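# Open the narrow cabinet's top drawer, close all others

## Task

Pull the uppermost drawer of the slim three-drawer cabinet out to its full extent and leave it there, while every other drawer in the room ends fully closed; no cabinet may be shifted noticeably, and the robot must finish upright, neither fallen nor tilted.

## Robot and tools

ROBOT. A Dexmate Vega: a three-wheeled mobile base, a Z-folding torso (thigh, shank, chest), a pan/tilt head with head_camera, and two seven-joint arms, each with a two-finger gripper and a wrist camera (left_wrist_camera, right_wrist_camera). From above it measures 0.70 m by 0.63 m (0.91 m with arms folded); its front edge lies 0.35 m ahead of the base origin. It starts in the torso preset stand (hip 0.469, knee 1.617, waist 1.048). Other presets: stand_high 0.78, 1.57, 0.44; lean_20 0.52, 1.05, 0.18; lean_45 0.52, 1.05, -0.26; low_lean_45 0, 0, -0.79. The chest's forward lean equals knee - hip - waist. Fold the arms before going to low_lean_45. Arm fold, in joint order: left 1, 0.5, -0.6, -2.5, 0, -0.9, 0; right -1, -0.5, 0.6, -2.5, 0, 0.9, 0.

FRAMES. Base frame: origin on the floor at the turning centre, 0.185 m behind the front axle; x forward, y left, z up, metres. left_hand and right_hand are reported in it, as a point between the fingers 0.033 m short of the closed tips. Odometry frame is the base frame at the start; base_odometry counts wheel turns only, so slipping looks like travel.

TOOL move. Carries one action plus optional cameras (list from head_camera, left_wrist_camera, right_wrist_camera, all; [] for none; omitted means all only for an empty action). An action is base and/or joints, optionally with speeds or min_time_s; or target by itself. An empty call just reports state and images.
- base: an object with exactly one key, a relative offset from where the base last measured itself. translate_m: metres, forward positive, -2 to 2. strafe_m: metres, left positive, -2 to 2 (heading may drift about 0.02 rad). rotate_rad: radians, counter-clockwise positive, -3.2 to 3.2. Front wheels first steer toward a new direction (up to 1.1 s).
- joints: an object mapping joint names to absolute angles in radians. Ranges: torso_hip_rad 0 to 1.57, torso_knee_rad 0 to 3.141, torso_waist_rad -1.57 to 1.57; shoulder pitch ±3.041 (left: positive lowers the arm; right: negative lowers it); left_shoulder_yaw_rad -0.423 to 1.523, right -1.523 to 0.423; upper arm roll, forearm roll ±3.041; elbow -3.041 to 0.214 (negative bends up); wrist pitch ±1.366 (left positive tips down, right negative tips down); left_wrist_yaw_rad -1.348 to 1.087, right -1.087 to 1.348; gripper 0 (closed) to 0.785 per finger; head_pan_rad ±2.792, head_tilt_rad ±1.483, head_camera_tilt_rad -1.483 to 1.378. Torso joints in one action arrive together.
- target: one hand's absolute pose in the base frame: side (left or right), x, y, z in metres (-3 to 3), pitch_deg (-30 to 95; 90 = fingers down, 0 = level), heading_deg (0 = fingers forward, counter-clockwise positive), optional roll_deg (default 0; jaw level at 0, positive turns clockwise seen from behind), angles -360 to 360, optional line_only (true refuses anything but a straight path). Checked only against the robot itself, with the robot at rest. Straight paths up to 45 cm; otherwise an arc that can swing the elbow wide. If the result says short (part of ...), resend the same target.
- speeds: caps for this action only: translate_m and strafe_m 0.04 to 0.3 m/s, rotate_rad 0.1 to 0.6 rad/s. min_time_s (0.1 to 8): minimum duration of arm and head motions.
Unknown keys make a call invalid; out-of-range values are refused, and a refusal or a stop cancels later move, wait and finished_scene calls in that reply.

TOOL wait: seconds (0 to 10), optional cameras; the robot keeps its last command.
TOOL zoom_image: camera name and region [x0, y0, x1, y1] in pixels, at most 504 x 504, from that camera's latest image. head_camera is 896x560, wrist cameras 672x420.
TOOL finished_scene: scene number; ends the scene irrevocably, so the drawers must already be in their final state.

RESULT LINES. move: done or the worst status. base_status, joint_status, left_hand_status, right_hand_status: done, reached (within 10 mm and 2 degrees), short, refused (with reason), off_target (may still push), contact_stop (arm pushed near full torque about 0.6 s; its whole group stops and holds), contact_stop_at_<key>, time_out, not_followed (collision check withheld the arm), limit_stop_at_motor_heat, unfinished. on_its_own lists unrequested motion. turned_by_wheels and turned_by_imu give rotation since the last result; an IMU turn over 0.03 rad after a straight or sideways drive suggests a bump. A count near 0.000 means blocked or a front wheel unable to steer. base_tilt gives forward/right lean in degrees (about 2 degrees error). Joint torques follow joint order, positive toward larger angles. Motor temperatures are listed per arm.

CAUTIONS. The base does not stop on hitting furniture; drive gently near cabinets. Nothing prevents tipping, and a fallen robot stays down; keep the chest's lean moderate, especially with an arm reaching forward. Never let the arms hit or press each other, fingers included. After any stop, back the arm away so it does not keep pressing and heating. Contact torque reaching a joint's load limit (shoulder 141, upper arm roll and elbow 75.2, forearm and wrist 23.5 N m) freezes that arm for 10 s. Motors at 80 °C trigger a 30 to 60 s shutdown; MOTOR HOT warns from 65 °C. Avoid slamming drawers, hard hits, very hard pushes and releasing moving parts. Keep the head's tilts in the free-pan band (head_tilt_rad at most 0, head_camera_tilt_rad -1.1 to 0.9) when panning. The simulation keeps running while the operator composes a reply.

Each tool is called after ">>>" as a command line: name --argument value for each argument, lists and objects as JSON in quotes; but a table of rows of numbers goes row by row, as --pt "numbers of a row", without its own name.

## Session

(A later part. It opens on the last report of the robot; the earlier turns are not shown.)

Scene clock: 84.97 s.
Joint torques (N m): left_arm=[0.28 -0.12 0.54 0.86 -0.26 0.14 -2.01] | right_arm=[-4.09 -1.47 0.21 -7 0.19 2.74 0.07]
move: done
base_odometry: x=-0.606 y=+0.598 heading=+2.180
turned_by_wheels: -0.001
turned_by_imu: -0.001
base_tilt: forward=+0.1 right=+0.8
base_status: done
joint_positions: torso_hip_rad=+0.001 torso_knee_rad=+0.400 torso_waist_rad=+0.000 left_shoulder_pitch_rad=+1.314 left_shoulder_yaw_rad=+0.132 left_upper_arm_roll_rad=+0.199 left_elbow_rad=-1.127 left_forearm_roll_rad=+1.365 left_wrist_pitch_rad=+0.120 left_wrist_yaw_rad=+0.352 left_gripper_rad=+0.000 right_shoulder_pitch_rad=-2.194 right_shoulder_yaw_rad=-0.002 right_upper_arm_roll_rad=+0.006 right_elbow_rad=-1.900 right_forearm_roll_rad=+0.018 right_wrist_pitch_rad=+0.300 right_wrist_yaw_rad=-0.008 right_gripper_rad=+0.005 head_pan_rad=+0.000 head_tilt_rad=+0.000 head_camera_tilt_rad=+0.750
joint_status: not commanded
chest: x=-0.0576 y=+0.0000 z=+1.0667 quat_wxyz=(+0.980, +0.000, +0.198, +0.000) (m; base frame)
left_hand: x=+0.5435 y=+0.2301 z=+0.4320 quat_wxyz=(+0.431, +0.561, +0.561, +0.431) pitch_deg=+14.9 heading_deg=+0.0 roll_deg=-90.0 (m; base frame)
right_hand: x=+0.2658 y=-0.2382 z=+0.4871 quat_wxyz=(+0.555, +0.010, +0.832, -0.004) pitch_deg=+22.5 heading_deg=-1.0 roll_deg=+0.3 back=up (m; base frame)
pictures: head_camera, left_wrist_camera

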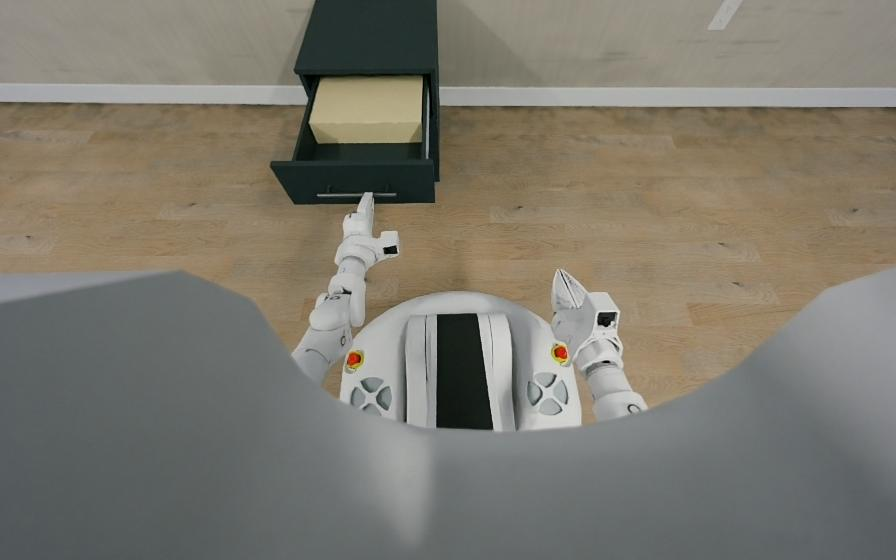

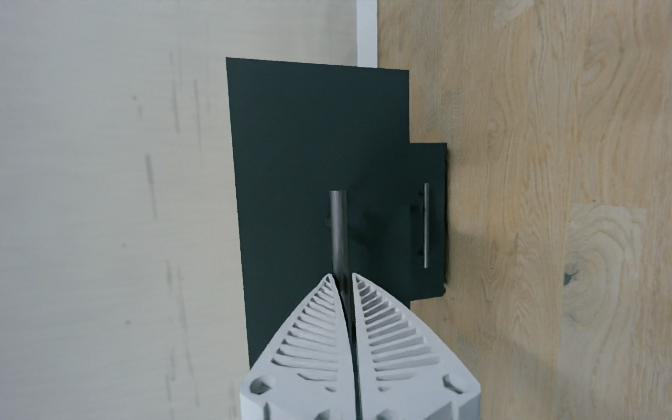

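>>> move --joints '{"left_gripper_rad": 0.3}'

>>> move --base '{"translate_m": -0.15}' --speeds '{"translate_m": 0.15}' --cameras '["head_camera", "left_wrist_camera"]'

Scene clock: 86.33 s.
Joint torques (N m): left_arm=[-6.37 -0.61 -0.76 -5.35 0.12 -0.16 1.03] | right_arm=[-4.4 -1.44 0.59 -6.76 0.03 3.01 -0.1]
move: done
base_odometry: x=-0.606 y=+0.598 heading=+2.180
turned_by_wheels: +0.000
turned_by_imu: +0.000
base_tilt: forward=+0.0 right=+0.7
base_status: not commanded
joint_positions: torso_hip_rad=+0.001 torso_knee_rad=+0.400 torso_waist_rad=+0.000 left_shoulder_pitch_rad=+1.314 left_shoulder_yaw_rad=+0.132 left_upper_arm_roll_rad=+0.199 left_elbow_rad=-1.127 left_forearm_roll_rad=+1.365 left_wrist_pitch_rad=+0.120 left_wrist_yaw_rad=+0.351 left_gripper_rad=+0.300 right_shoulder_pitch_rad=-2.194 right_shoulder_yaw_rad=-0.002 right_upper_arm_roll_rad=+0.006 right_elbow_rad=-1.900 right_forearm_roll_rad=+0.018 right_wrist_pitch_rad=+0.300 right_wrist_yaw_rad=-0.008 right_gripper_rad=+0.005 head_pan_rad=+0.000 head_tilt_rad=+0.000 head_camera_tilt_rad=+0.750
joint_status: all done
chest: x=-0.0575 y=+0.0000 z=+1.0667 quat_wxyz=(+0.980, +0.000, +0.198, +0.000) (m; base frame)
left_hand: x=+0.5431 y=+0.2301 z=+0.4311 quat_wxyz=(+0.430, +0.561, +0.561, +0.431) pitch_deg=+15.0 heading_deg=+0.0 roll_deg=-90.0 (m; base frame)
right_hand: x=+0.2658 y=-0.2382 z=+0.4870 quat_wxyz=(+0.555, +0.010, +0.832, -0.004) pitch_deg=+22.5 heading_deg=-1.0 roll_deg=+0.3 back=up (m; base frame)

Scene clock: 88.47 s.
Joint torques (N m): left_arm=[-8.72 -2.27 -0.62 -6.3 0.12 0.56 0.92] | right_arm=[-4.71 -0.47 0.69 -6.73 0.19 3.01 -0.24]
move: done
base_odometry: x=-0.520 y=+0.475 heading=+2.179
turned_by_wheels: -0.001
turned_by_imu: -0.001
base_tilt: forward=+0.0 right=+0.8
base_status: done
joint_positions: torso_hip_rad=+0.001 torso_knee_rad=+0.400 torso_waist_rad=+0.000 left_shoulder_pitch_rad=+1.314 left_shoulder_yaw_rad=+0.132 left_upper_arm_roll_rad=+0.199 left_elbow_rad=-1.127 left_forearm_roll_rad=+1.365 left_wrist_pitch_rad=+0.120 left_wrist_yaw_rad=+0.351 left_gripper_rad=+0.300 right_shoulder_pitch_rad=-2.194 right_shoulder_yaw_rad=-0.002 right_upper_arm_roll_rad=+0.006 right_elbow_rad=-1.900 right_forearm_roll_rad=+0.018 right_wrist_pitch_rad=+0.300 right_wrist_yaw_rad=-0.008 right_gripper_rad=+0.005 head_pan_rad=+0.000 head_tilt_rad=+0.000 head_camera_tilt_rad=+0.750
joint_status: not commanded
chest: x=-0.0575 y=+0.0000 z=+1.0667 quat_wxyz=(+0.980, +0.000, +0.198, +0.000) (m; base frame)
left_hand: x=+0.5430 y=+0.2301 z=+0.4310 quat_wxyz=(+0.430, +0.561, +0.561, +0.431) pitch_deg=+15.0 heading_deg=+0.0 roll_deg=-90.0 (m; base frame)
right_hand: x=+0.2658 y=-0.2382 z=+0.4870 quat_wxyz=(+0.555, +0.010, +0.832, -0.004) pitch_deg=+22.6 heading_deg=-1.0 roll_deg=+0.3 back=up (m; base frame)
pictures: head_camera, left_wrist_camera

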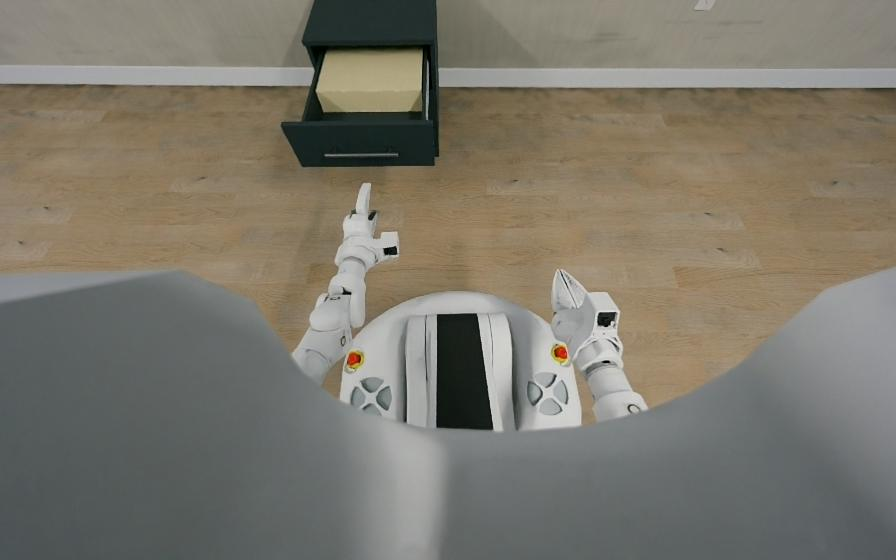

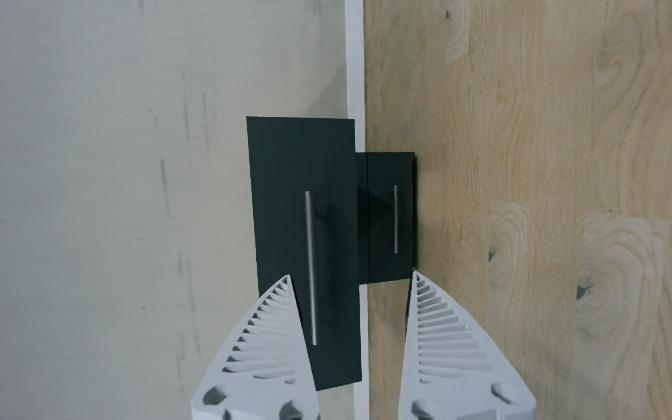

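>>> move --base '{"translate_m": -0.25}'

>>> move --base '{"rotate_rad": 1.57}'

>>> move --base '{"strafe_m": 1.5}' --joints '{"head_camera_tilt_rad": 0.2}' --cameras '["head_camera"]'

Scene clock: 91.57 s.
Joint torques (N m): left_arm=[-7.87 0.2 -0.84 -5.14 0.24 0.41 0.72] | right_arm=[-3.61 -1.73 0.5 -6.88 0.07 2.39 -0.14]
move: done
base_odometry: x=-0.377 y=+0.269 heading=+2.178
turned_by_wheels: -0.001
turned_by_imu: +0.000
base_tilt: forward=+0.1 right=+0.7
base_status: done
joint_positions: torso_hip_rad=+0.001 torso_knee_rad=+0.400 torso_waist_rad=+0.000 left_shoulder_pitch_rad=+1.314 left_shoulder_yaw_rad=+0.132 left_upper_arm_roll_rad=+0.199 left_elbow_rad=-1.127 left_forearm_roll_rad=+1.365 left_wrist_pitch_rad=+0.120 left_wrist_yaw_rad=+0.351 left_gripper_rad=+0.300 right_shoulder_pitch_rad=-2.194 right_shoulder_yaw_rad=-0.002 right_upper_arm_roll_rad=+0.006 right_elbow_rad=-1.900 right_forearm_roll_rad=+0.018 right_wrist_pitch_rad=+0.300 right_wrist_yaw_rad=-0.008 right_gripper_rad=+0.005 head_pan_rad=+0.000 head_tilt_rad=+0.000 head_camera_tilt_rad=+0.750
joint_status: not commanded
chest: x=-0.0575 y=+0.0000 z=+1.0667 quat_wxyz=(+0.980, +0.000, +0.198, +0.000) (m; base frame)
left_hand: x=+0.5430 y=+0.2301 z=+0.4310 quat_wxyz=(+0.430, +0.561, +0.561, +0.430) pitch_deg=+15.0 heading_deg=+0.0 roll_deg=-90.0 (m; base frame)
right_hand: x=+0.2658 y=-0.2382 z=+0.4870 quat_wxyz=(+0.555, +0.010, +0.832, -0.004) pitch_deg=+22.5 heading_deg=-1.0 roll_deg=+0.3 back=up (m; base frame)

Scene clock: 95.73 s.
Joint torques (N m): left_arm=[-8.29 0.28 0.05 -6.2 -0.2 -0.83 1] | right_arm=[-4.16 -0.15 0.32 -6.33 0.2 3.24 -0.09]
move: done
base_odometry: x=-0.377 y=+0.271 heading=-2.531
turned_by_wheels: +1.575
turned_by_imu: +1.563
base_tilt: forward=+0.0 right=+0.8
base_status: done
joint_positions: torso_hip_rad=+0.001 torso_knee_rad=+0.400 torso_waist_rad=+0.000 left_shoulder_pitch_rad=+1.314 left_shoulder_yaw_rad=+0.132 left_upper_arm_roll_rad=+0.199 left_elbow_rad=-1.127 left_forearm_roll_rad=+1.365 left_wrist_pitch_rad=+0.120 left_wrist_yaw_rad=+0.351 left_gripper_rad=+0.300 right_shoulder_pitch_rad=-2.194 right_shoulder_yaw_rad=-0.002 right_upper_arm_roll_rad=+0.006 right_elbow_rad=-1.900 right_forearm_roll_rad=+0.018 right_wrist_pitch_rad=+0.300 right_wrist_yaw_rad=-0.008 right_gripper_rad=+0.005 head_pan_rad=+0.000 head_tilt_rad=+0.000 head_camera_tilt_rad=+0.750
joint_status: not commanded
chest: x=-0.0575 y=+0.0000 z=+1.0667 quat_wxyz=(+0.980, +0.000, +0.198, +0.000) (m; base frame)
left_hand: x=+0.5430 y=+0.2301 z=+0.4310 quat_wxyz=(+0.430, +0.561, +0.561, +0.430) pitch_deg=+15.0 heading_deg=+0.0 roll_deg=-90.0 (m; base frame)
right_hand: x=+0.2658 y=-0.2382 z=+0.4870 quat_wxyz=(+0.555, +0.010, +0.832, -0.004) pitch_deg=+22.5 heading_deg=-1.0 roll_deg=+0.3 back=up (m; base frame)

Scene clock: 102.70 s.
Joint torques (N m): left_arm=[-9.08 -0.65 -0.66 -5.51 -0.15 0.22 1.06] | right_arm=[-4.69 -1.78 0.52 -6.05 0.08 2.93 -0.13]
move: done
base_odometry: x=+0.502 y=-0.936 heading=-2.495
turned_by_wheels: +0.036
turned_by_imu: +0.013
base_tilt: forward=+0.0 right=+0.7
base_status: done
joint_positions: torso_hip_rad=+0.001 torso_knee_rad=+0.400 torso_waist_rad=+0.000 left_shoulder_pitch_rad=+1.314 left_shoulder_yaw_rad=+0.132 left_upper_arm_roll_rad=+0.199 left_elbow_rad=-1.127 left_forearm_roll_rad=+1.365 left_wrist_pitch_rad=+0.120 left_wrist_yaw_rad=+0.351 left_gripper_rad=+0.300 right_shoulder_pitch_rad=-2.194 right_shoulder_yaw_rad=-0.002 right_upper_arm_roll_rad=+0.006 right_elbow_rad=-1.900 right_forearm_roll_rad=+0.018 right_wrist_pitch_rad=+0.300 right_wrist_yaw_rad=-0.008 right_gripper_rad=+0.005 head_pan_rad=+0.000 head_tilt_rad=+0.000 head_camera_tilt_rad=+0.200
joint_status: all done
chest: x=-0.0575 y=+0.0000 z=+1.0667 quat_wxyz=(+0.980, +0.000, +0.198, +0.000) (m; base frame)
left_hand: x=+0.5430 y=+0.2301 z=+0.4309 quat_wxyz=(+0.430, +0.561, +0.561, +0.430) pitch_deg=+15.0 heading_deg=+0.0 roll_deg=-90.0 (m; base frame)
right_hand: x=+0.2658 y=-0.2382 z=+0.4870 quat_wxyz=(+0.555, +0.010, +0.832, -0.004) pitch_deg=+22.6 heading_deg=-1.0 roll_deg=+0.3 back=up (m; base frame)
pictures: head_camera

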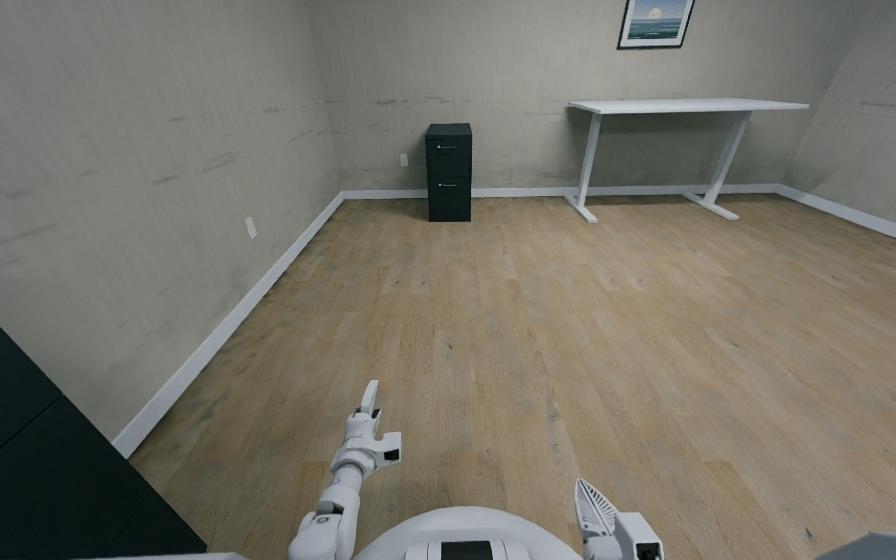

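>>> move --base '{"rotate_rad": 0.035}'

>>> move --base '{"translate_m": 1.55}' --joints '{"head_camera_tilt_rad": 0.5}' --cameras '["head_camera", "left_wrist_camera"]'

Scene clock: 104.47 s.
Joint torques (N m): left_arm=[-7.4 -2.86 -0.71 -5.71 -0.06 0.03 0.94] | right_arm=[-4.01 -1.76 0.53 -6.51 0.16 1.99 0.03]
move: done
base_odometry: x=+0.502 y=-0.936 heading=-2.460
turned_by_wheels: +0.035
turned_by_imu: +0.035
base_tilt: forward=+0.0 right=+0.7
base_status: done
joint_positions: torso_hip_rad=+0.001 torso_knee_rad=+0.400 torso_waist_rad=+0.000 left_shoulder_pitch_rad=+1.314 left_shoulder_yaw_rad=+0.132 left_upper_arm_roll_rad=+0.199 left_elbow_rad=-1.127 left_forearm_roll_rad=+1.365 left_wrist_pitch_rad=+0.120 left_wrist_yaw_rad=+0.351 left_gripper_rad=+0.300 right_shoulder_pitch_rad=-2.194 right_shoulder_yaw_rad=-0.002 right_upper_arm_roll_rad=+0.006 right_elbow_rad=-1.900 right_forearm_roll_rad=+0.018 right_wrist_pitch_rad=+0.300 right_wrist_yaw_rad=-0.008 right_gripper_rad=+0.005 head_pan_rad=+0.000 head_tilt_rad=+0.000 head_camera_tilt_rad=+0.200
joint_status: not commanded
chest: x=-0.0575 y=+0.0000 z=+1.0667 quat_wxyz=(+0.980, +0.000, +0.198, +0.000) (m; base frame)
left_hand: x=+0.5430 y=+0.2301 z=+0.4309 quat_wxyz=(+0.430, +0.561, +0.561, +0.430) pitch_deg=+15.0 heading_deg=+0.0 roll_deg=-90.0 (m; base frame)
right_hand: x=+0.2658 y=-0.2382 z=+0.4870 quat_wxyz=(+0.555, +0.010, +0.832, -0.004) pitch_deg=+22.6 heading_deg=-1.0 roll_deg=+0.3 back=up (m; base frame)

Scene clock: 111.43 s.
Joint torques (N m): left_arm=[-8.57 -2.23 -0.7 -5.39 0.21 0.2 1.14] | right_arm=[-4.57 -1.59 0.61 -6.59 0.21 2.78 0.1]
move: done
base_odometry: x=-0.701 y=-1.913 heading=-2.461
turned_by_wheels: -0.001
turned_by_imu: -0.004
base_tilt: forward=+0.0 right=+0.8
base_status: done
joint_positions: torso_hip_rad=+0.001 torso_knee_rad=+0.400 torso_waist_rad=+0.000 left_shoulder_pitch_rad=+1.314 left_shoulder_yaw_rad=+0.132 left_upper_arm_roll_rad=+0.199 left_elbow_rad=-1.127 left_forearm_roll_rad=+1.365 left_wrist_pitch_rad=+0.120 left_wrist_yaw_rad=+0.351 left_gripper_rad=+0.300 right_shoulder_pitch_rad=-2.194 right_shoulder_yaw_rad=-0.002 right_upper_arm_roll_rad=+0.006 right_elbow_rad=-1.900 right_forearm_roll_rad=+0.018 right_wrist_pitch_rad=+0.300 right_wrist_yaw_rad=-0.008 right_gripper_rad=+0.005 head_pan_rad=+0.000 head_tilt_rad=+0.000 head_camera_tilt_rad=+0.500
joint_status: all done
chest: x=-0.0574 y=+0.0000 z=+1.0667 quat_wxyz=(+0.980, +0.000, +0.198, +0.000) (m; base frame)
left_hand: x=+0.5430 y=+0.2301 z=+0.4309 quat_wxyz=(+0.430, +0.561, +0.561, +0.430) pitch_deg=+15.0 heading_deg=+0.0 roll_deg=-90.0 (m; base frame)
right_hand: x=+0.2658 y=-0.2382 z=+0.4870 quat_wxyz=(+0.555, +0.010, +0.832, -0.004) pitch_deg=+22.6 heading_deg=-1.0 roll_deg=+0.3 back=up (m; base frame)
pictures: head_camera, left_wrist_camera

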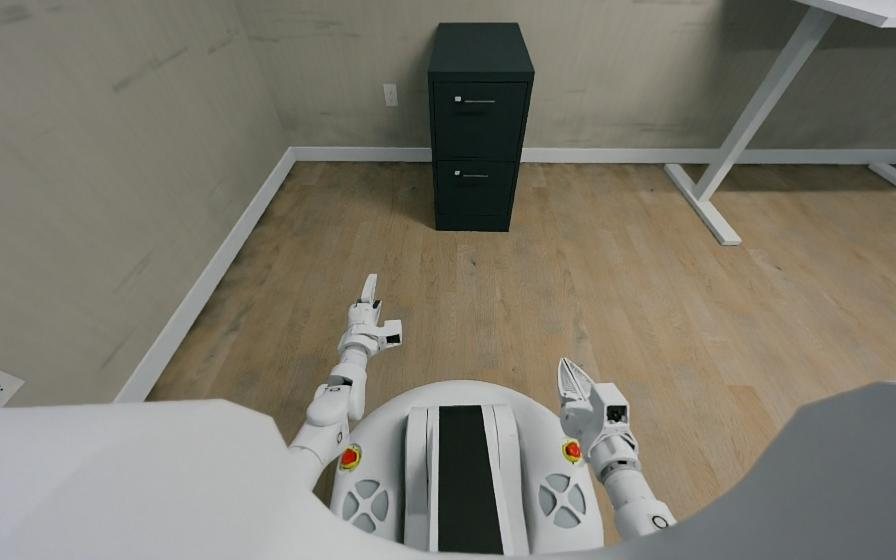

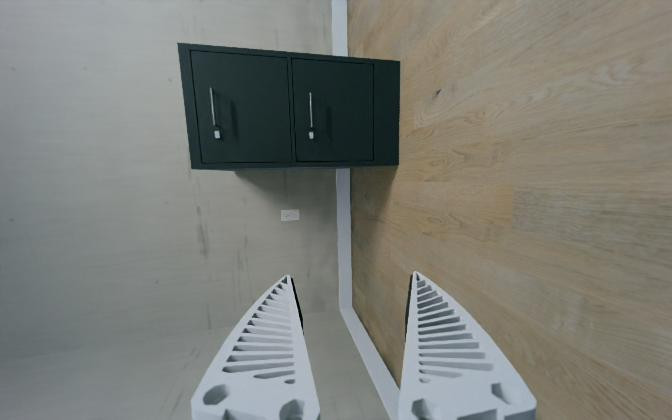

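>>> zoom_image --camera "head_camera" --region '[420, 70, 540, 190]'

>>> zoom_image --camera "left_wrist_camera" --region '[180, 40, 340, 180]'

Scaled by 4.200 from the camera's 896x560 image, which has a finer 960x600 frame.

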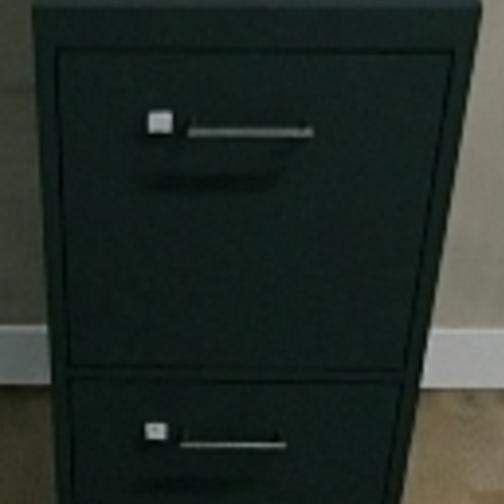

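Scaled by 3.150 from the camera's 672x420 image, which has a finer 960x600 frame.

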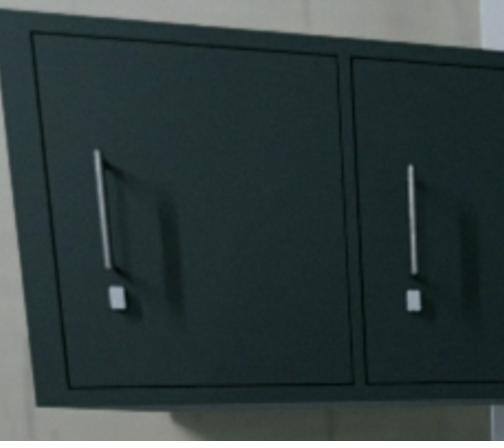

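>>> move --base '{"translate_m": 0.4}' --joints '{"right_shoulder_pitch_rad": -1.6, "right_shoulder_yaw_rad": -0.2, "right_elbow_rad": -1.8, "right_gripper_rad": 0.4, "head_camera_tilt_rad": 0.6}'

>>> move --target '{"side": "right", "x": 0.5, "y": -0.2, "z": 0.67, "pitch_deg": 0, "heading_deg": 20, "roll_deg": 90}' --cameras '["head_camera", "right_wrist_camera"]'

Scene clock: 115.90 s.
Joint torques (N m): left_arm=[-8.87 -1.61 -0.19 -7.05 -0.07 -0.83 1.01] | right_arm=[18.23 -4.17 2.14 -6.44 0.17 3.4 -0.11]
move: done
base_odometry: x=-1.012 y=-2.165 heading=-2.461
turned_by_wheels: -0.001
turned_by_imu: -0.001
base_tilt: forward=+0.0 right=+0.8
base_status: done
joint_positions: torso_hip_rad=+0.001 torso_knee_rad=+0.400 torso_waist_rad=+0.000 left_shoulder_pitch_rad=+1.314 left_shoulder_yaw_rad=+0.132 left_upper_arm_roll_rad=+0.199 left_elbow_rad=-1.127 left_forearm_roll_rad=+1.365 left_wrist_pitch_rad=+0.120 left_wrist_yaw_rad=+0.351 left_gripper_rad=+0.300 right_shoulder_pitch_rad=-1.604 right_shoulder_yaw_rad=-0.198 right_upper_arm_roll_rad=+0.006 right_elbow_rad=-1.801 right_forearm_roll_rad=+0.018 right_wrist_pitch_rad=+0.300 right_wrist_yaw_rad=-0.008 right_gripper_rad=+0.400 head_pan_rad=+0.000 head_tilt_rad=+0.000 head_camera_tilt_rad=+0.600
joint_status: all done
chest: x=-0.0574 y=+0.0000 z=+1.0667 quat_wxyz=(+0.980, +0.000, +0.198, +0.000) (m; base frame)
left_hand: x=+0.5430 y=+0.2301 z=+0.4309 quat_wxyz=(+0.430, +0.561, +0.561, +0.430) pitch_deg=+15.0 heading_deg=+0.0 roll_deg=-90.0 (m; base frame)
right_hand: x=+0.5326 y=-0.2475 z=+0.7009 quat_wxyz=(+0.738, -0.083, +0.669, -0.031) pitch_deg=-5.2 heading_deg=+4.7 roll_deg=-9.4 back=up (m; base frame)

Scene clock: 121.20 s.
Joint torques (N m): left_arm=[-8.52 -0.72 -0.58 -6.08 0.13 0.41 1.18] | right_arm=[-3.18 -5.88 1.93 -7.46 0.25 -0.37 -1.93]
move: done
base_odometry: x=-1.012 y=-2.165 heading=-2.461
turned_by_wheels: +0.000
turned_by_imu: +0.000
base_tilt: forward=+0.0 right=+0.7
base_status: not commanded
joint_positions: torso_hip_rad=+0.001 torso_knee_rad=+0.400 torso_waist_rad=+0.000 left_shoulder_pitch_rad=+1.314 left_shoulder_yaw_rad=+0.132 left_upper_arm_roll_rad=+0.199 left_elbow_rad=-1.127 left_forearm_roll_rad=+1.365 left_wrist_pitch_rad=+0.120 left_wrist_yaw_rad=+0.351 left_gripper_rad=+0.300 right_shoulder_pitch_rad=-1.664 right_shoulder_yaw_rad=-0.526 right_upper_arm_roll_rad=-0.035 right_elbow_rad=-1.857 right_forearm_roll_rad=-1.155 right_wrist_pitch_rad=+0.167 right_wrist_yaw_rad=-0.259 right_gripper_rad=+0.400 head_pan_rad=+0.000 head_tilt_rad=+0.000 head_camera_tilt_rad=+0.600
joint_status: not commanded
chest: x=-0.0574 y=+0.0000 z=+1.0667 quat_wxyz=(+0.980, +0.000, +0.198, +0.000) (m; base frame)
left_hand: x=+0.5430 y=+0.2301 z=+0.4309 quat_wxyz=(+0.430, +0.561, +0.561, +0.430) pitch_deg=+15.0 heading_deg=+0.0 roll_deg=-90.0 (m; base frame)
right_hand: x=+0.5003 y=-0.2003 z=+0.6700 quat_wxyz=(+0.580, -0.578, +0.407, -0.405) pitch_deg=+0.0 heading_deg=+20.0 roll_deg=-89.7 (m; base frame)
right_hand_status: reached (straight line, planned for 4.0 s): 0 mm and 0.3 deg off.
pictures: head_camera, right_wrist_camera

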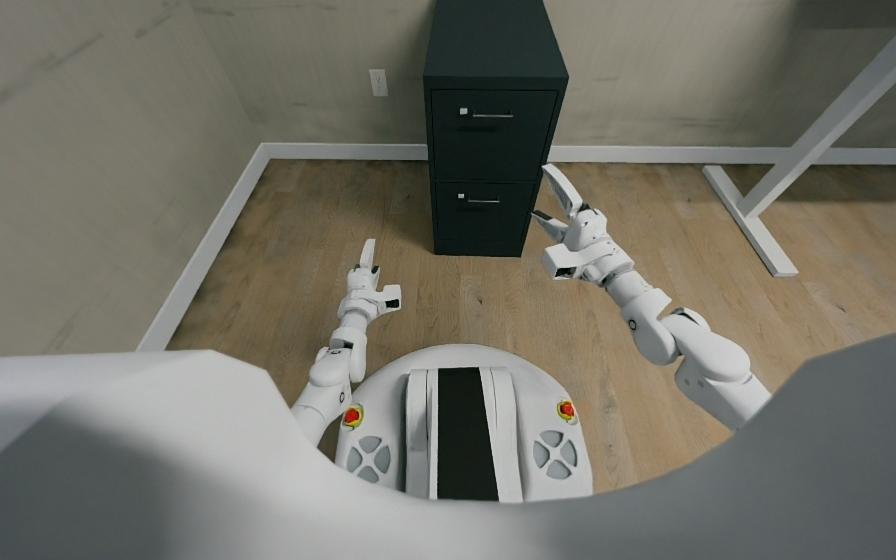

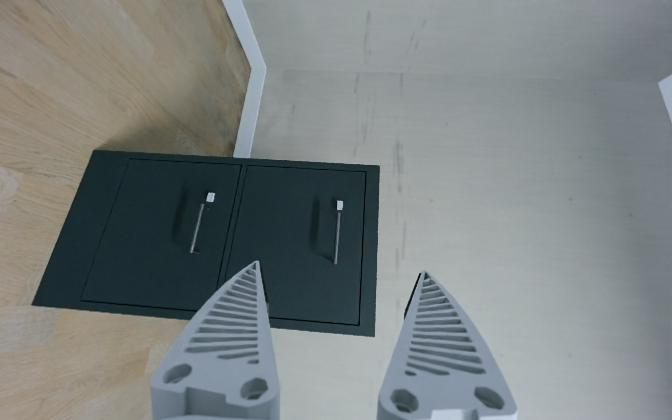

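>>> move --base '{"translate_m": 0.12}' --joints '{"right_forearm_roll_rad": 0.8, "right_wrist_pitch_rad": 0.0, "right_wrist_yaw_rad": 0.0}'

>>> move --target '{"side": "right", "x": 0.52, "y": -0.16, "z": 0.67, "pitch_deg": 0, "heading_deg": 20, "roll_deg": 90}' --cameras '["head_camera", "right_wrist_camera"]'

Scene clock: 129.43 s.
Joint torques (N m): left_arm=[-9.62 -0.64 -0.52 -6.89 0.07 -0.36 1.05] | right_arm=[-3.4 -7.43 2.25 -7.79 0.28 2.62 1.08]
move: done
base_odometry: x=-1.105 y=-2.240 heading=-2.462
turned_by_wheels: -0.001
turned_by_imu: -0.001
base_tilt: forward=+0.1 right=+0.8
base_status: done
joint_positions: torso_hip_rad=+0.001 torso_knee_rad=+0.400 torso_waist_rad=+0.000 left_shoulder_pitch_rad=+1.314 left_shoulder_yaw_rad=+0.132 left_upper_arm_roll_rad=+0.199 left_elbow_rad=-1.127 left_forearm_roll_rad=+1.365 left_wrist_pitch_rad=+0.120 left_wrist_yaw_rad=+0.351 left_gripper_rad=+0.300 right_shoulder_pitch_rad=-1.664 right_shoulder_yaw_rad=-0.527 right_upper_arm_roll_rad=-0.035 right_elbow_rad=-1.858 right_forearm_roll_rad=+0.796 right_wrist_pitch_rad=+0.000 right_wrist_yaw_rad=-0.001 right_gripper_rad=+0.400 head_pan_rad=+0.000 head_tilt_rad=+0.000 head_camera_tilt_rad=+0.600
joint_status: all done
chest: x=-0.0574 y=+0.0000 z=+1.0667 quat_wxyz=(+0.980, +0.000, +0.198, +0.000) (m; base frame)
left_hand: x=+0.5430 y=+0.2301 z=+0.4309 quat_wxyz=(+0.430, +0.561, +0.561, +0.430) pitch_deg=+15.0 heading_deg=+0.0 roll_deg=-90.0 (m; base frame)
right_hand: x=+0.5073 y=-0.2695 z=+0.5828 quat_wxyz=(+0.591, +0.064, +0.789, +0.156) pitch_deg=+14.7 heading_deg=+10.2 roll_deg=+19.5 back=up (m; base frame)

Scene clock: 134.03 s.
Joint torques (N m): left_arm=[-7.92 -0.26 -0.54 -5.86 0.19 0.1 0.78] | right_arm=[20.12 -1.36 -0.55 -5.46 1.1 -0.04 2.89]
move: done
base_odometry: x=-1.105 y=-2.240 heading=-2.462
turned_by_wheels: +0.000
turned_by_imu: +0.000
base_tilt: forward=+0.1 right=+0.8
base_status: not commanded
joint_positions: torso_hip_rad=+0.001 torso_knee_rad=+0.400 torso_waist_rad=+0.000 left_shoulder_pitch_rad=+1.314 left_shoulder_yaw_rad=+0.132 left_upper_arm_roll_rad=+0.199 left_elbow_rad=-1.127 left_forearm_roll_rad=+1.365 left_wrist_pitch_rad=+0.120 left_wrist_yaw_rad=+0.351 left_gripper_rad=+0.300 right_shoulder_pitch_rad=-1.592 right_shoulder_yaw_rad=-0.226 right_upper_arm_roll_rad=+0.051 right_elbow_rad=-1.838 right_forearm_roll_rad=+1.743 right_wrist_pitch_rad=-0.333 right_wrist_yaw_rad=+0.157 right_gripper_rad=+0.400 head_pan_rad=+0.000 head_tilt_rad=+0.000 head_camera_tilt_rad=+0.600
joint_status: not commanded
chest: x=-0.0574 y=+0.0000 z=+1.0667 quat_wxyz=(+0.980, +0.000, +0.198, +0.000) (m; base frame)
left_hand: x=+0.5430 y=+0.2301 z=+0.4309 quat_wxyz=(+0.430, +0.561, +0.561, +0.430) pitch_deg=+15.0 heading_deg=+0.0 roll_deg=-90.0 (m; base frame)
right_hand: x=+0.5198 y=-0.1606 z=+0.6691 quat_wxyz=(+0.407, +0.405, +0.581, +0.577) pitch_deg=+0.1 heading_deg=+20.0 roll_deg=+89.7 (m; base frame)
right_hand_status: reached (straight line, planned for 3.3 s): 1 mm and 0.3 deg off.
pictures: head_camera, right_wrist_camera

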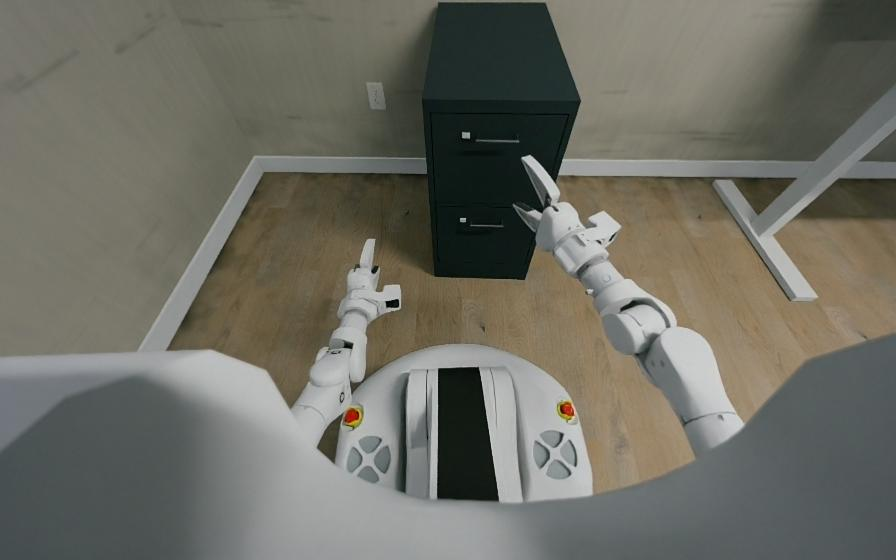

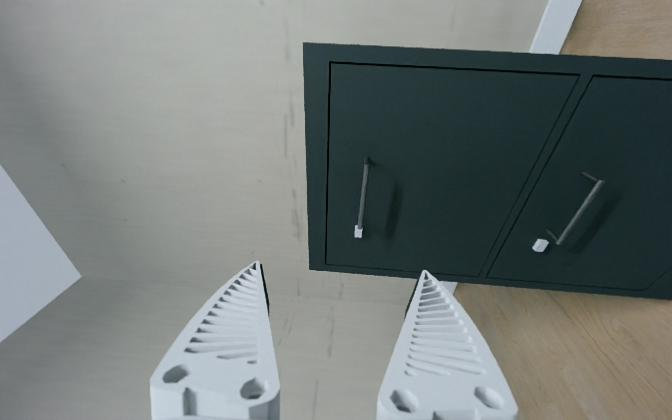

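>>> move --target '{"side": "right", "x": 0.61, "y": -0.115, "z": 0.67, "pitch_deg": 0, "heading_deg": 20, "roll_deg": 90, "line_only": true}' --cameras '["head_camera", "right_wrist_camera"]'

Scene clock: 138.93 s.
Joint torques (N m): left_arm=[-8.59 -0.84 -0.28 -5.44 -0.2 0.35 1.02] | right_arm=[24.94 0.93 -1.73 -6.52 0.43 0.77 1.81]
move: done
base_odometry: x=-1.105 y=-2.240 heading=-2.462
turned_by_wheels: +0.000
turned_by_imu: +0.000
base_tilt: forward=+0.1 right=+0.7
base_status: not commanded
joint_positions: torso_hip_rad=+0.001 torso_knee_rad=+0.400 torso_waist_rad=+0.000 left_shoulder_pitch_rad=+1.314 left_shoulder_yaw_rad=+0.132 left_upper_arm_roll_rad=+0.199 left_elbow_rad=-1.127 left_forearm_roll_rad=+1.365 left_wrist_pitch_rad=+0.120 left_wrist_yaw_rad=+0.351 left_gripper_rad=+0.300 right_shoulder_pitch_rad=-1.315 right_shoulder_yaw_rad=-0.153 right_upper_arm_roll_rad=-0.061 right_elbow_rad=-1.613 right_forearm_roll_rad=+1.682 right_wrist_pitch_rad=-0.280 right_wrist_yaw_rad=+0.115 right_gripper_rad=+0.400 head_pan_rad=+0.000 head_tilt_rad=+0.000 head_camera_tilt_rad=+0.600
joint_status: not commanded
chest: x=-0.0574 y=+0.0000 z=+1.0667 quat_wxyz=(+0.980, +0.000, +0.198, +0.000) (m; base frame)
left_hand: x=+0.5430 y=+0.2301 z=+0.4309 quat_wxyz=(+0.430, +0.561, +0.561, +0.430) pitch_deg=+15.0 heading_deg=+0.0 roll_deg=-90.0 (m; base frame)
right_hand: x=+0.6087 y=-0.1159 z=+0.6695 quat_wxyz=(+0.406, +0.406, +0.579, +0.579) pitch_deg=+0.0 heading_deg=+20.0 roll_deg=-90.0 (m; base frame)
right_hand_status: reached (straight line, planned for 1.2 s): 2 mm and 0.0 deg off.
pictures: head_camera, right_wrist_camera

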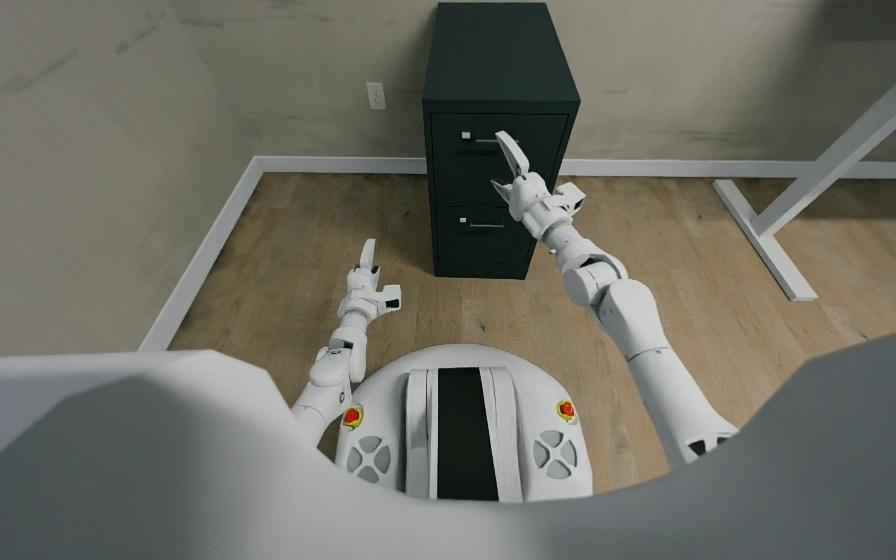

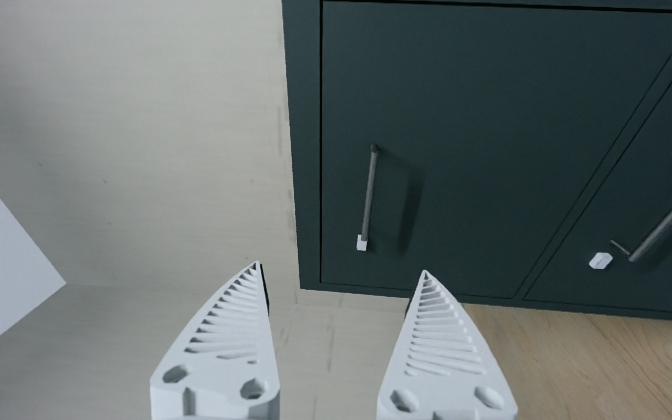

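>>> move --target '{"side": "right", "x": 0.67, "y": -0.12, "z": 0.672, "pitch_deg": 0, "heading_deg": 20, "roll_deg": 90, "line_only": true}' --cameras '["head_camera", "right_wrist_camera"]'

>>> zoom_image --camera "head_camera" --region '[420, 90, 600, 220]'

Scene clock: 141.57 s.
Joint torques (N m): left_arm=[-7.08 -1.13 -1.25 -5.72 -0.09 0.19 0.99] | right_arm=[28.6 -1.01 -0.99 -6.6 0.8 -0.6 2.84]
move: done
base_odometry: x=-1.105 y=-2.240 heading=-2.462
turned_by_wheels: +0.000
turned_by_imu: +0.000
base_tilt: forward=+0.0 right=+0.7
base_status: not commanded
joint_positions: torso_hip_rad=+0.001 torso_knee_rad=+0.400 torso_waist_rad=+0.000 left_shoulder_pitch_rad=+1.314 left_shoulder_yaw_rad=+0.132 left_upper_arm_roll_rad=+0.199 left_elbow_rad=-1.127 left_forearm_roll_rad=+1.365 left_wrist_pitch_rad=+0.120 left_wrist_yaw_rad=+0.351 left_gripper_rad=+0.300 right_shoulder_pitch_rad=-1.120 right_shoulder_yaw_rad=-0.150 right_upper_arm_roll_rad=-0.074 right_elbow_rad=-1.397 right_forearm_roll_rad=+1.684 right_wrist_pitch_rad=-0.299 right_wrist_yaw_rad=+0.138 right_gripper_rad=+0.400 head_pan_rad=+0.000 head_tilt_rad=+0.000 head_camera_tilt_rad=+0.600
joint_status: not commanded
chest: x=-0.0574 y=+0.0000 z=+1.0667 quat_wxyz=(+0.980, +0.000, +0.198, +0.000) (m; base frame)
left_hand: x=+0.5430 y=+0.2301 z=+0.4309 quat_wxyz=(+0.430, +0.561, +0.561, +0.430) pitch_deg=+15.0 heading_deg=+0.0 roll_deg=-90.0 (m; base frame)
right_hand: x=+0.6688 y=-0.1202 z=+0.6715 quat_wxyz=(+0.406, +0.406, +0.579, +0.579) pitch_deg=+0.0 heading_deg=+20.0 roll_deg=+90.0 (m; base frame)
right_hand_status: reached (straight line, planned for 1.0 s): 1 mm and 0.0 deg off.
pictures: head_camera, right_wrist_camera

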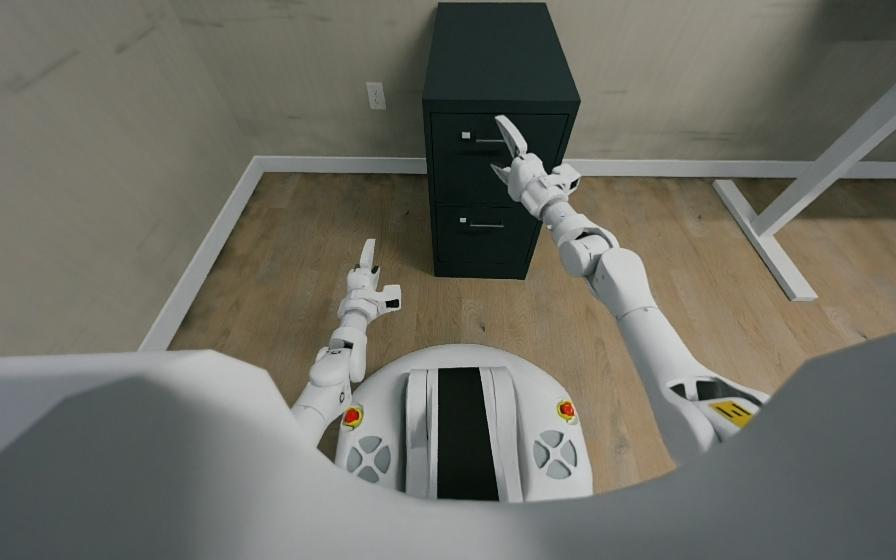

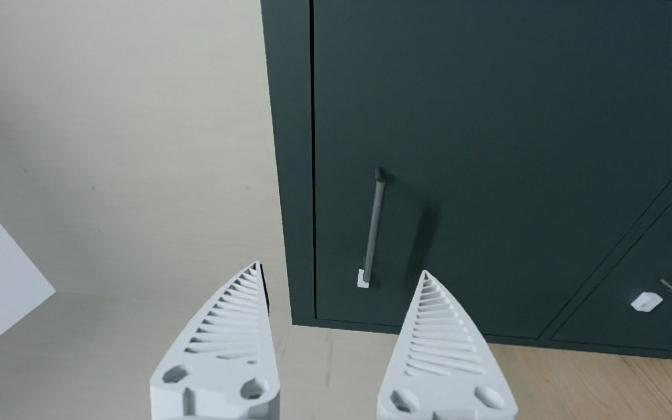

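Scaled by 2.800 from the camera's 896x560 image, which has a finer 960x600 frame.

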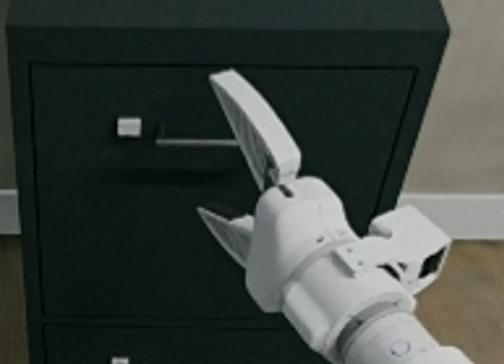

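>>> move --target '{"side": "right", "x": 0.72, "y": -0.115, "z": 0.65, "pitch_deg": 0, "heading_deg": 20, "roll_deg": 90, "line_only": true}' --cameras '["head_camera", "right_wrist_camera"]'

>>> zoom_image --camera "head_camera" --region '[420, 90, 600, 220]'

Scene clock: 145.17 s.
Joint torques (N m): left_arm=[-8.72 -0.72 -0.28 -6.34 0.13 -0.15 1.14] | right_arm=[31.75 1.53 -0.68 -4.16 0.41 0.04 2.61]
move: done
base_odometry: x=-1.105 y=-2.240 heading=-2.462
turned_by_wheels: +0.000
turned_by_imu: +0.000
base_tilt: forward=+0.1 right=+0.8
base_status: not commanded
joint_positions: torso_hip_rad=+0.001 torso_knee_rad=+0.400 torso_waist_rad=+0.000 left_shoulder_pitch_rad=+1.314 left_shoulder_yaw_rad=+0.132 left_upper_arm_roll_rad=+0.199 left_elbow_rad=-1.127 left_forearm_roll_rad=+1.365 left_wrist_pitch_rad=+0.120 left_wrist_yaw_rad=+0.351 left_gripper_rad=+0.300 right_shoulder_pitch_rad=-0.904 right_shoulder_yaw_rad=-0.129 right_upper_arm_roll_rad=-0.119 right_elbow_rad=-1.043 right_forearm_roll_rad=+1.646 right_wrist_pitch_rad=-0.299 right_wrist_yaw_rad=+0.283 right_gripper_rad=+0.400 head_pan_rad=+0.000 head_tilt_rad=+0.000 head_camera_tilt_rad=+0.600
joint_status: not commanded
chest: x=-0.0574 y=+0.0000 z=+1.0667 quat_wxyz=(+0.980, +0.000, +0.198, +0.000) (m; base frame)
left_hand: x=+0.5430 y=+0.2301 z=+0.4309 quat_wxyz=(+0.430, +0.561, +0.561, +0.430) pitch_deg=+15.0 heading_deg=+0.0 roll_deg=-90.0 (m; base frame)
right_hand: x=+0.7193 y=-0.1153 z=+0.6498 quat_wxyz=(+0.405, +0.406, +0.579, +0.579) pitch_deg=+0.0 heading_deg=+20.0 roll_deg=-90.0 (m; base frame)
right_hand_status: reached (straight line, planned for 1.5 s): 1 mm and 0.0 deg off.
pictures: head_camera, right_wrist_camera

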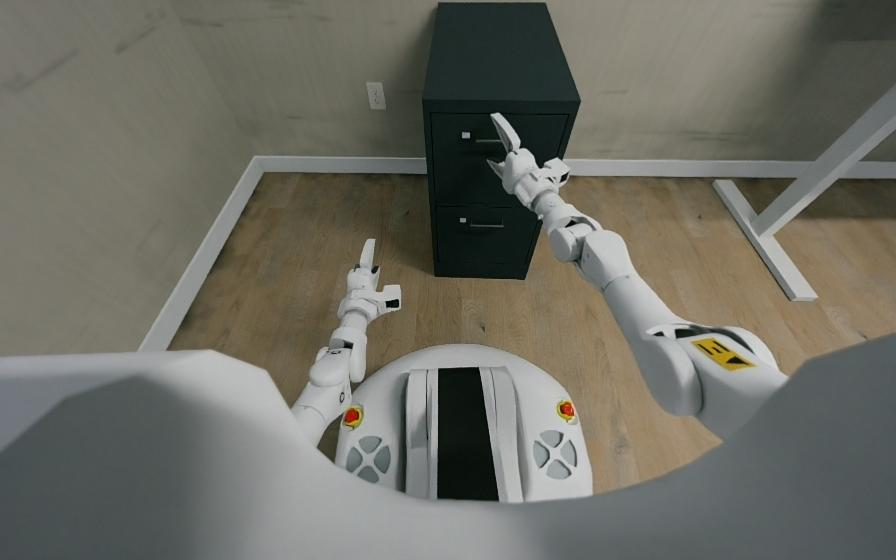

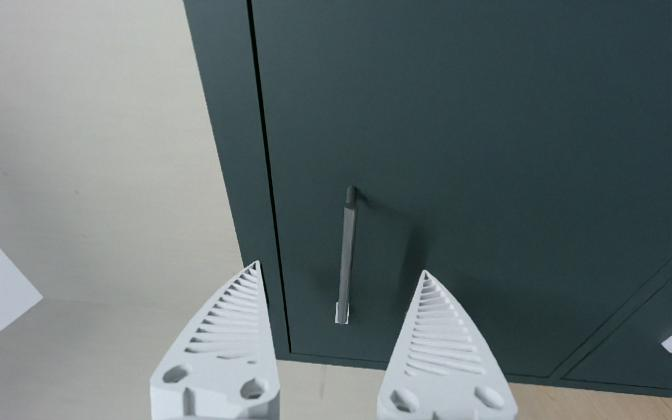

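Scaled by 2.800 from the camera's 896x560 image, which has a finer 960x600 frame.

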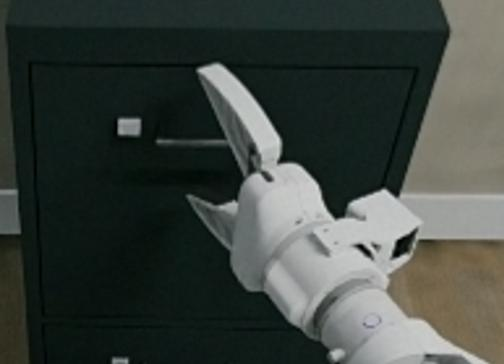

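>>> move --target '{"side": "right", "x": 0.76, "y": -0.113, "z": 0.648, "pitch_deg": 0, "heading_deg": 20, "roll_deg": 90, "line_only": true}' --cameras '["head_camera", "right_wrist_camera"]'

>>> zoom_image --camera "head_camera" --region '[420, 90, 600, 220]'

Scene clock: 148.13 s.
Joint torques (N m): left_arm=[-7.99 0.69 -0.25 -5.66 0.09 0.25 0.95] | right_arm=[81.7 6.66 3.59 -17.87 2.78 6.18 2.35]
move: done
base_odometry: x=-1.105 y=-2.240 heading=-2.463
turned_by_wheels: -0.001
turned_by_imu: -0.001
base_tilt: forward=+0.0 right=+0.8
base_status: not commanded
joint_positions: torso_hip_rad=+0.001 torso_knee_rad=+0.400 torso_waist_rad=+0.000 left_shoulder_pitch_rad=+1.314 left_shoulder_yaw_rad=+0.132 left_upper_arm_roll_rad=+0.199 left_elbow_rad=-1.127 left_forearm_roll_rad=+1.365 left_wrist_pitch_rad=+0.120 left_wrist_yaw_rad=+0.351 left_gripper_rad=+0.300 right_shoulder_pitch_rad=-0.688 right_shoulder_yaw_rad=-0.105 right_upper_arm_roll_rad=-0.155 right_elbow_rad=-0.695 right_forearm_roll_rad=+1.616 right_wrist_pitch_rad=-0.304 right_wrist_yaw_rad=+0.418 right_gripper_rad=+0.401 head_pan_rad=+0.000 head_tilt_rad=+0.000 head_camera_tilt_rad=+0.600
joint_status: not commanded
chest: x=-0.0578 y=+0.0000 z=+1.0667 quat_wxyz=(+0.980, +0.000, +0.198, +0.000) (m; base frame)
left_hand: x=+0.5430 y=+0.2301 z=+0.4311 quat_wxyz=(+0.430, +0.561, +0.561, +0.431) pitch_deg=+15.0 heading_deg=+0.0 roll_deg=-90.0 (m; base frame)
right_hand: x=+0.7582 y=-0.1127 z=+0.6457 quat_wxyz=(+0.404, +0.406, +0.580, +0.579) pitch_deg=+0.2 heading_deg=+20.1 roll_deg=-90.0 (m; base frame)
right_hand_status: reached (straight line, planned for 1.4 s): 3 mm and 0.2 deg off.
pictures: head_camera, right_wrist_camera

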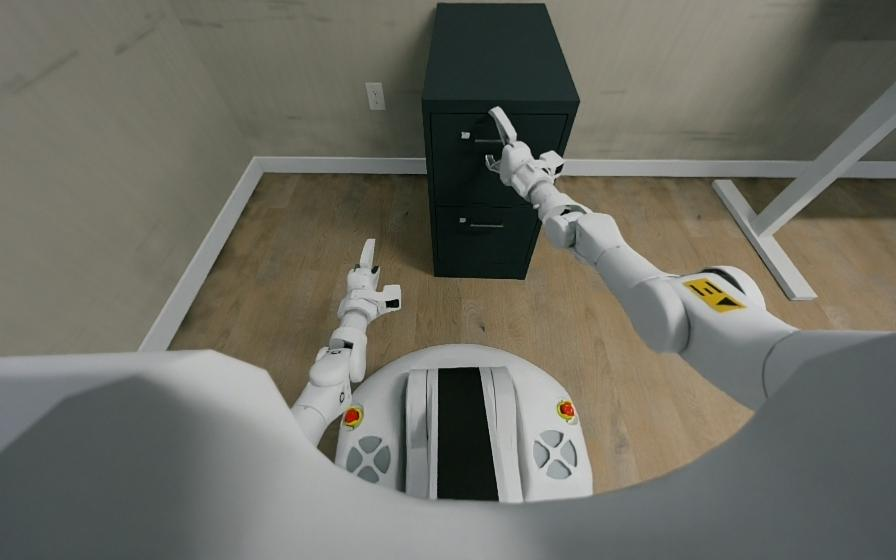

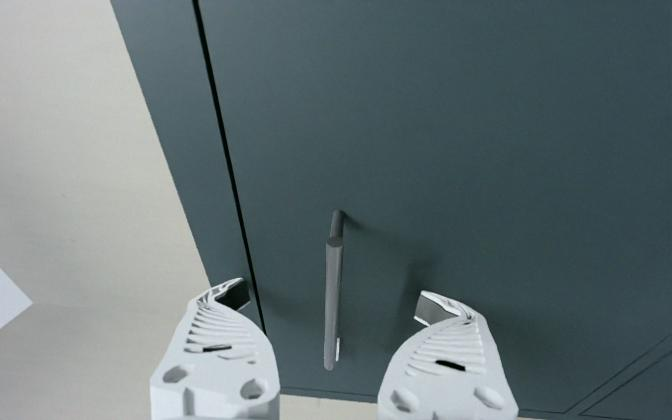

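Scaled by 2.800 from the camera's 896x560 image, which has a finer 960x600 frame.

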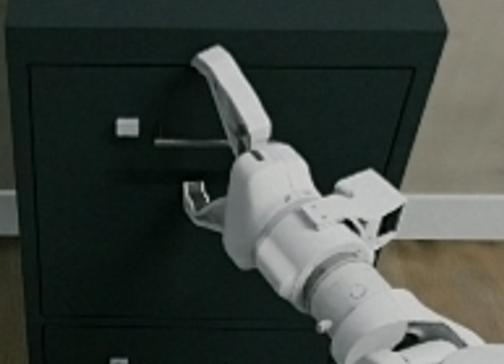

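>>> move --target '{"side": "right", "x": 0.715, "y": -0.115, "z": 0.65, "pitch_deg": 0, "heading_deg": 20, "roll_deg": 90, "line_only": true}' --cameras '["head_camera", "right_wrist_camera"]'

Scene clock: 151.17 s.
Joint torques (N m): left_arm=[-9.36 0.13 0.14 -7.16 0.18 -0.48 0.94] | right_arm=[11.55 -3.7 6.33 -8.67 0.89 -0.02 2.14]
move: done
base_odometry: x=-1.105 y=-2.240 heading=-2.462
turned_by_wheels: +0.001
turned_by_imu: +0.002
base_tilt: forward=+0.0 right=+0.8
base_status: not commanded
joint_positions: torso_hip_rad=+0.001 torso_knee_rad=+0.400 torso_waist_rad=+0.000 left_shoulder_pitch_rad=+1.314 left_shoulder_yaw_rad=+0.132 left_upper_arm_roll_rad=+0.199 left_elbow_rad=-1.127 left_forearm_roll_rad=+1.365 left_wrist_pitch_rad=+0.120 left_wrist_yaw_rad=+0.351 left_gripper_rad=+0.300 right_shoulder_pitch_rad=-0.919 right_shoulder_yaw_rad=-0.129 right_upper_arm_roll_rad=-0.117 right_elbow_rad=-1.064 right_forearm_roll_rad=+1.647 right_wrist_pitch_rad=-0.298 right_wrist_yaw_rad=+0.277 right_gripper_rad=+0.400 head_pan_rad=+0.000 head_tilt_rad=+0.000 head_camera_tilt_rad=+0.600
joint_status: not commanded
chest: x=-0.0575 y=+0.0000 z=+1.0667 quat_wxyz=(+0.980, +0.000, +0.198, +0.000) (m; base frame)
left_hand: x=+0.5430 y=+0.2301 z=+0.4309 quat_wxyz=(+0.430, +0.561, +0.561, +0.430) pitch_deg=+15.0 heading_deg=+0.0 roll_deg=-90.0 (m; base frame)
right_hand: x=+0.7156 y=-0.1147 z=+0.6496 quat_wxyz=(+0.405, +0.406, +0.579, +0.579) pitch_deg=+0.0 heading_deg=+20.0 roll_deg=-90.0 (m; base frame)
right_hand_status: reached (straight line, planned for 1.5 s): 1 mm and 0.0 deg off.
pictures: head_camera, right_wrist_camera

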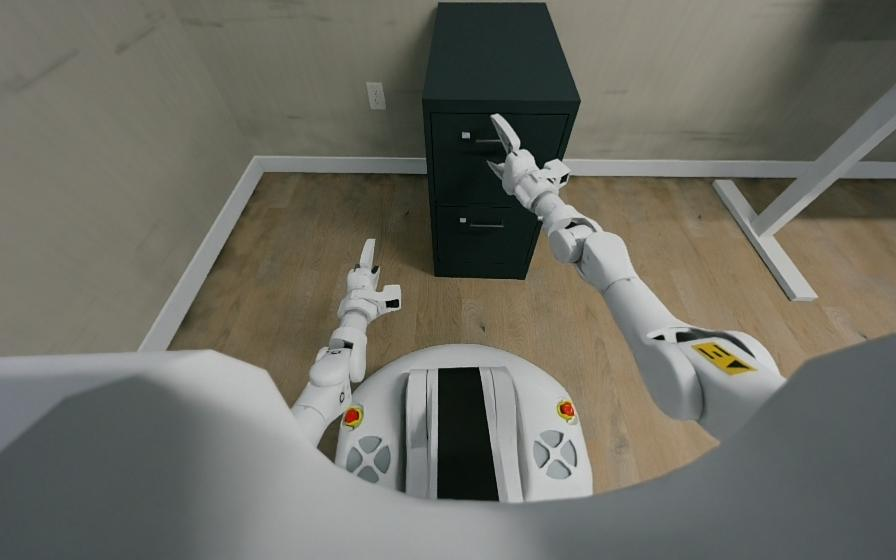

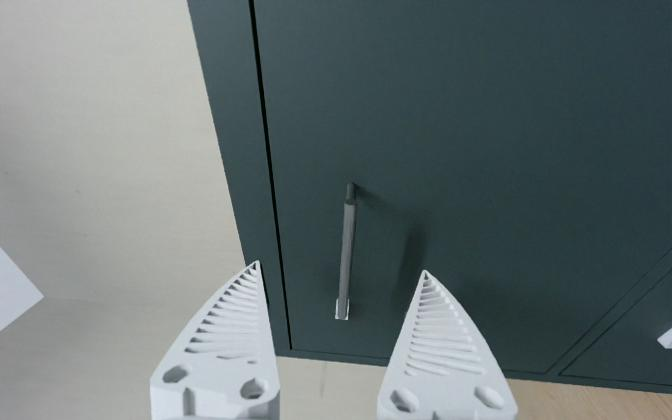

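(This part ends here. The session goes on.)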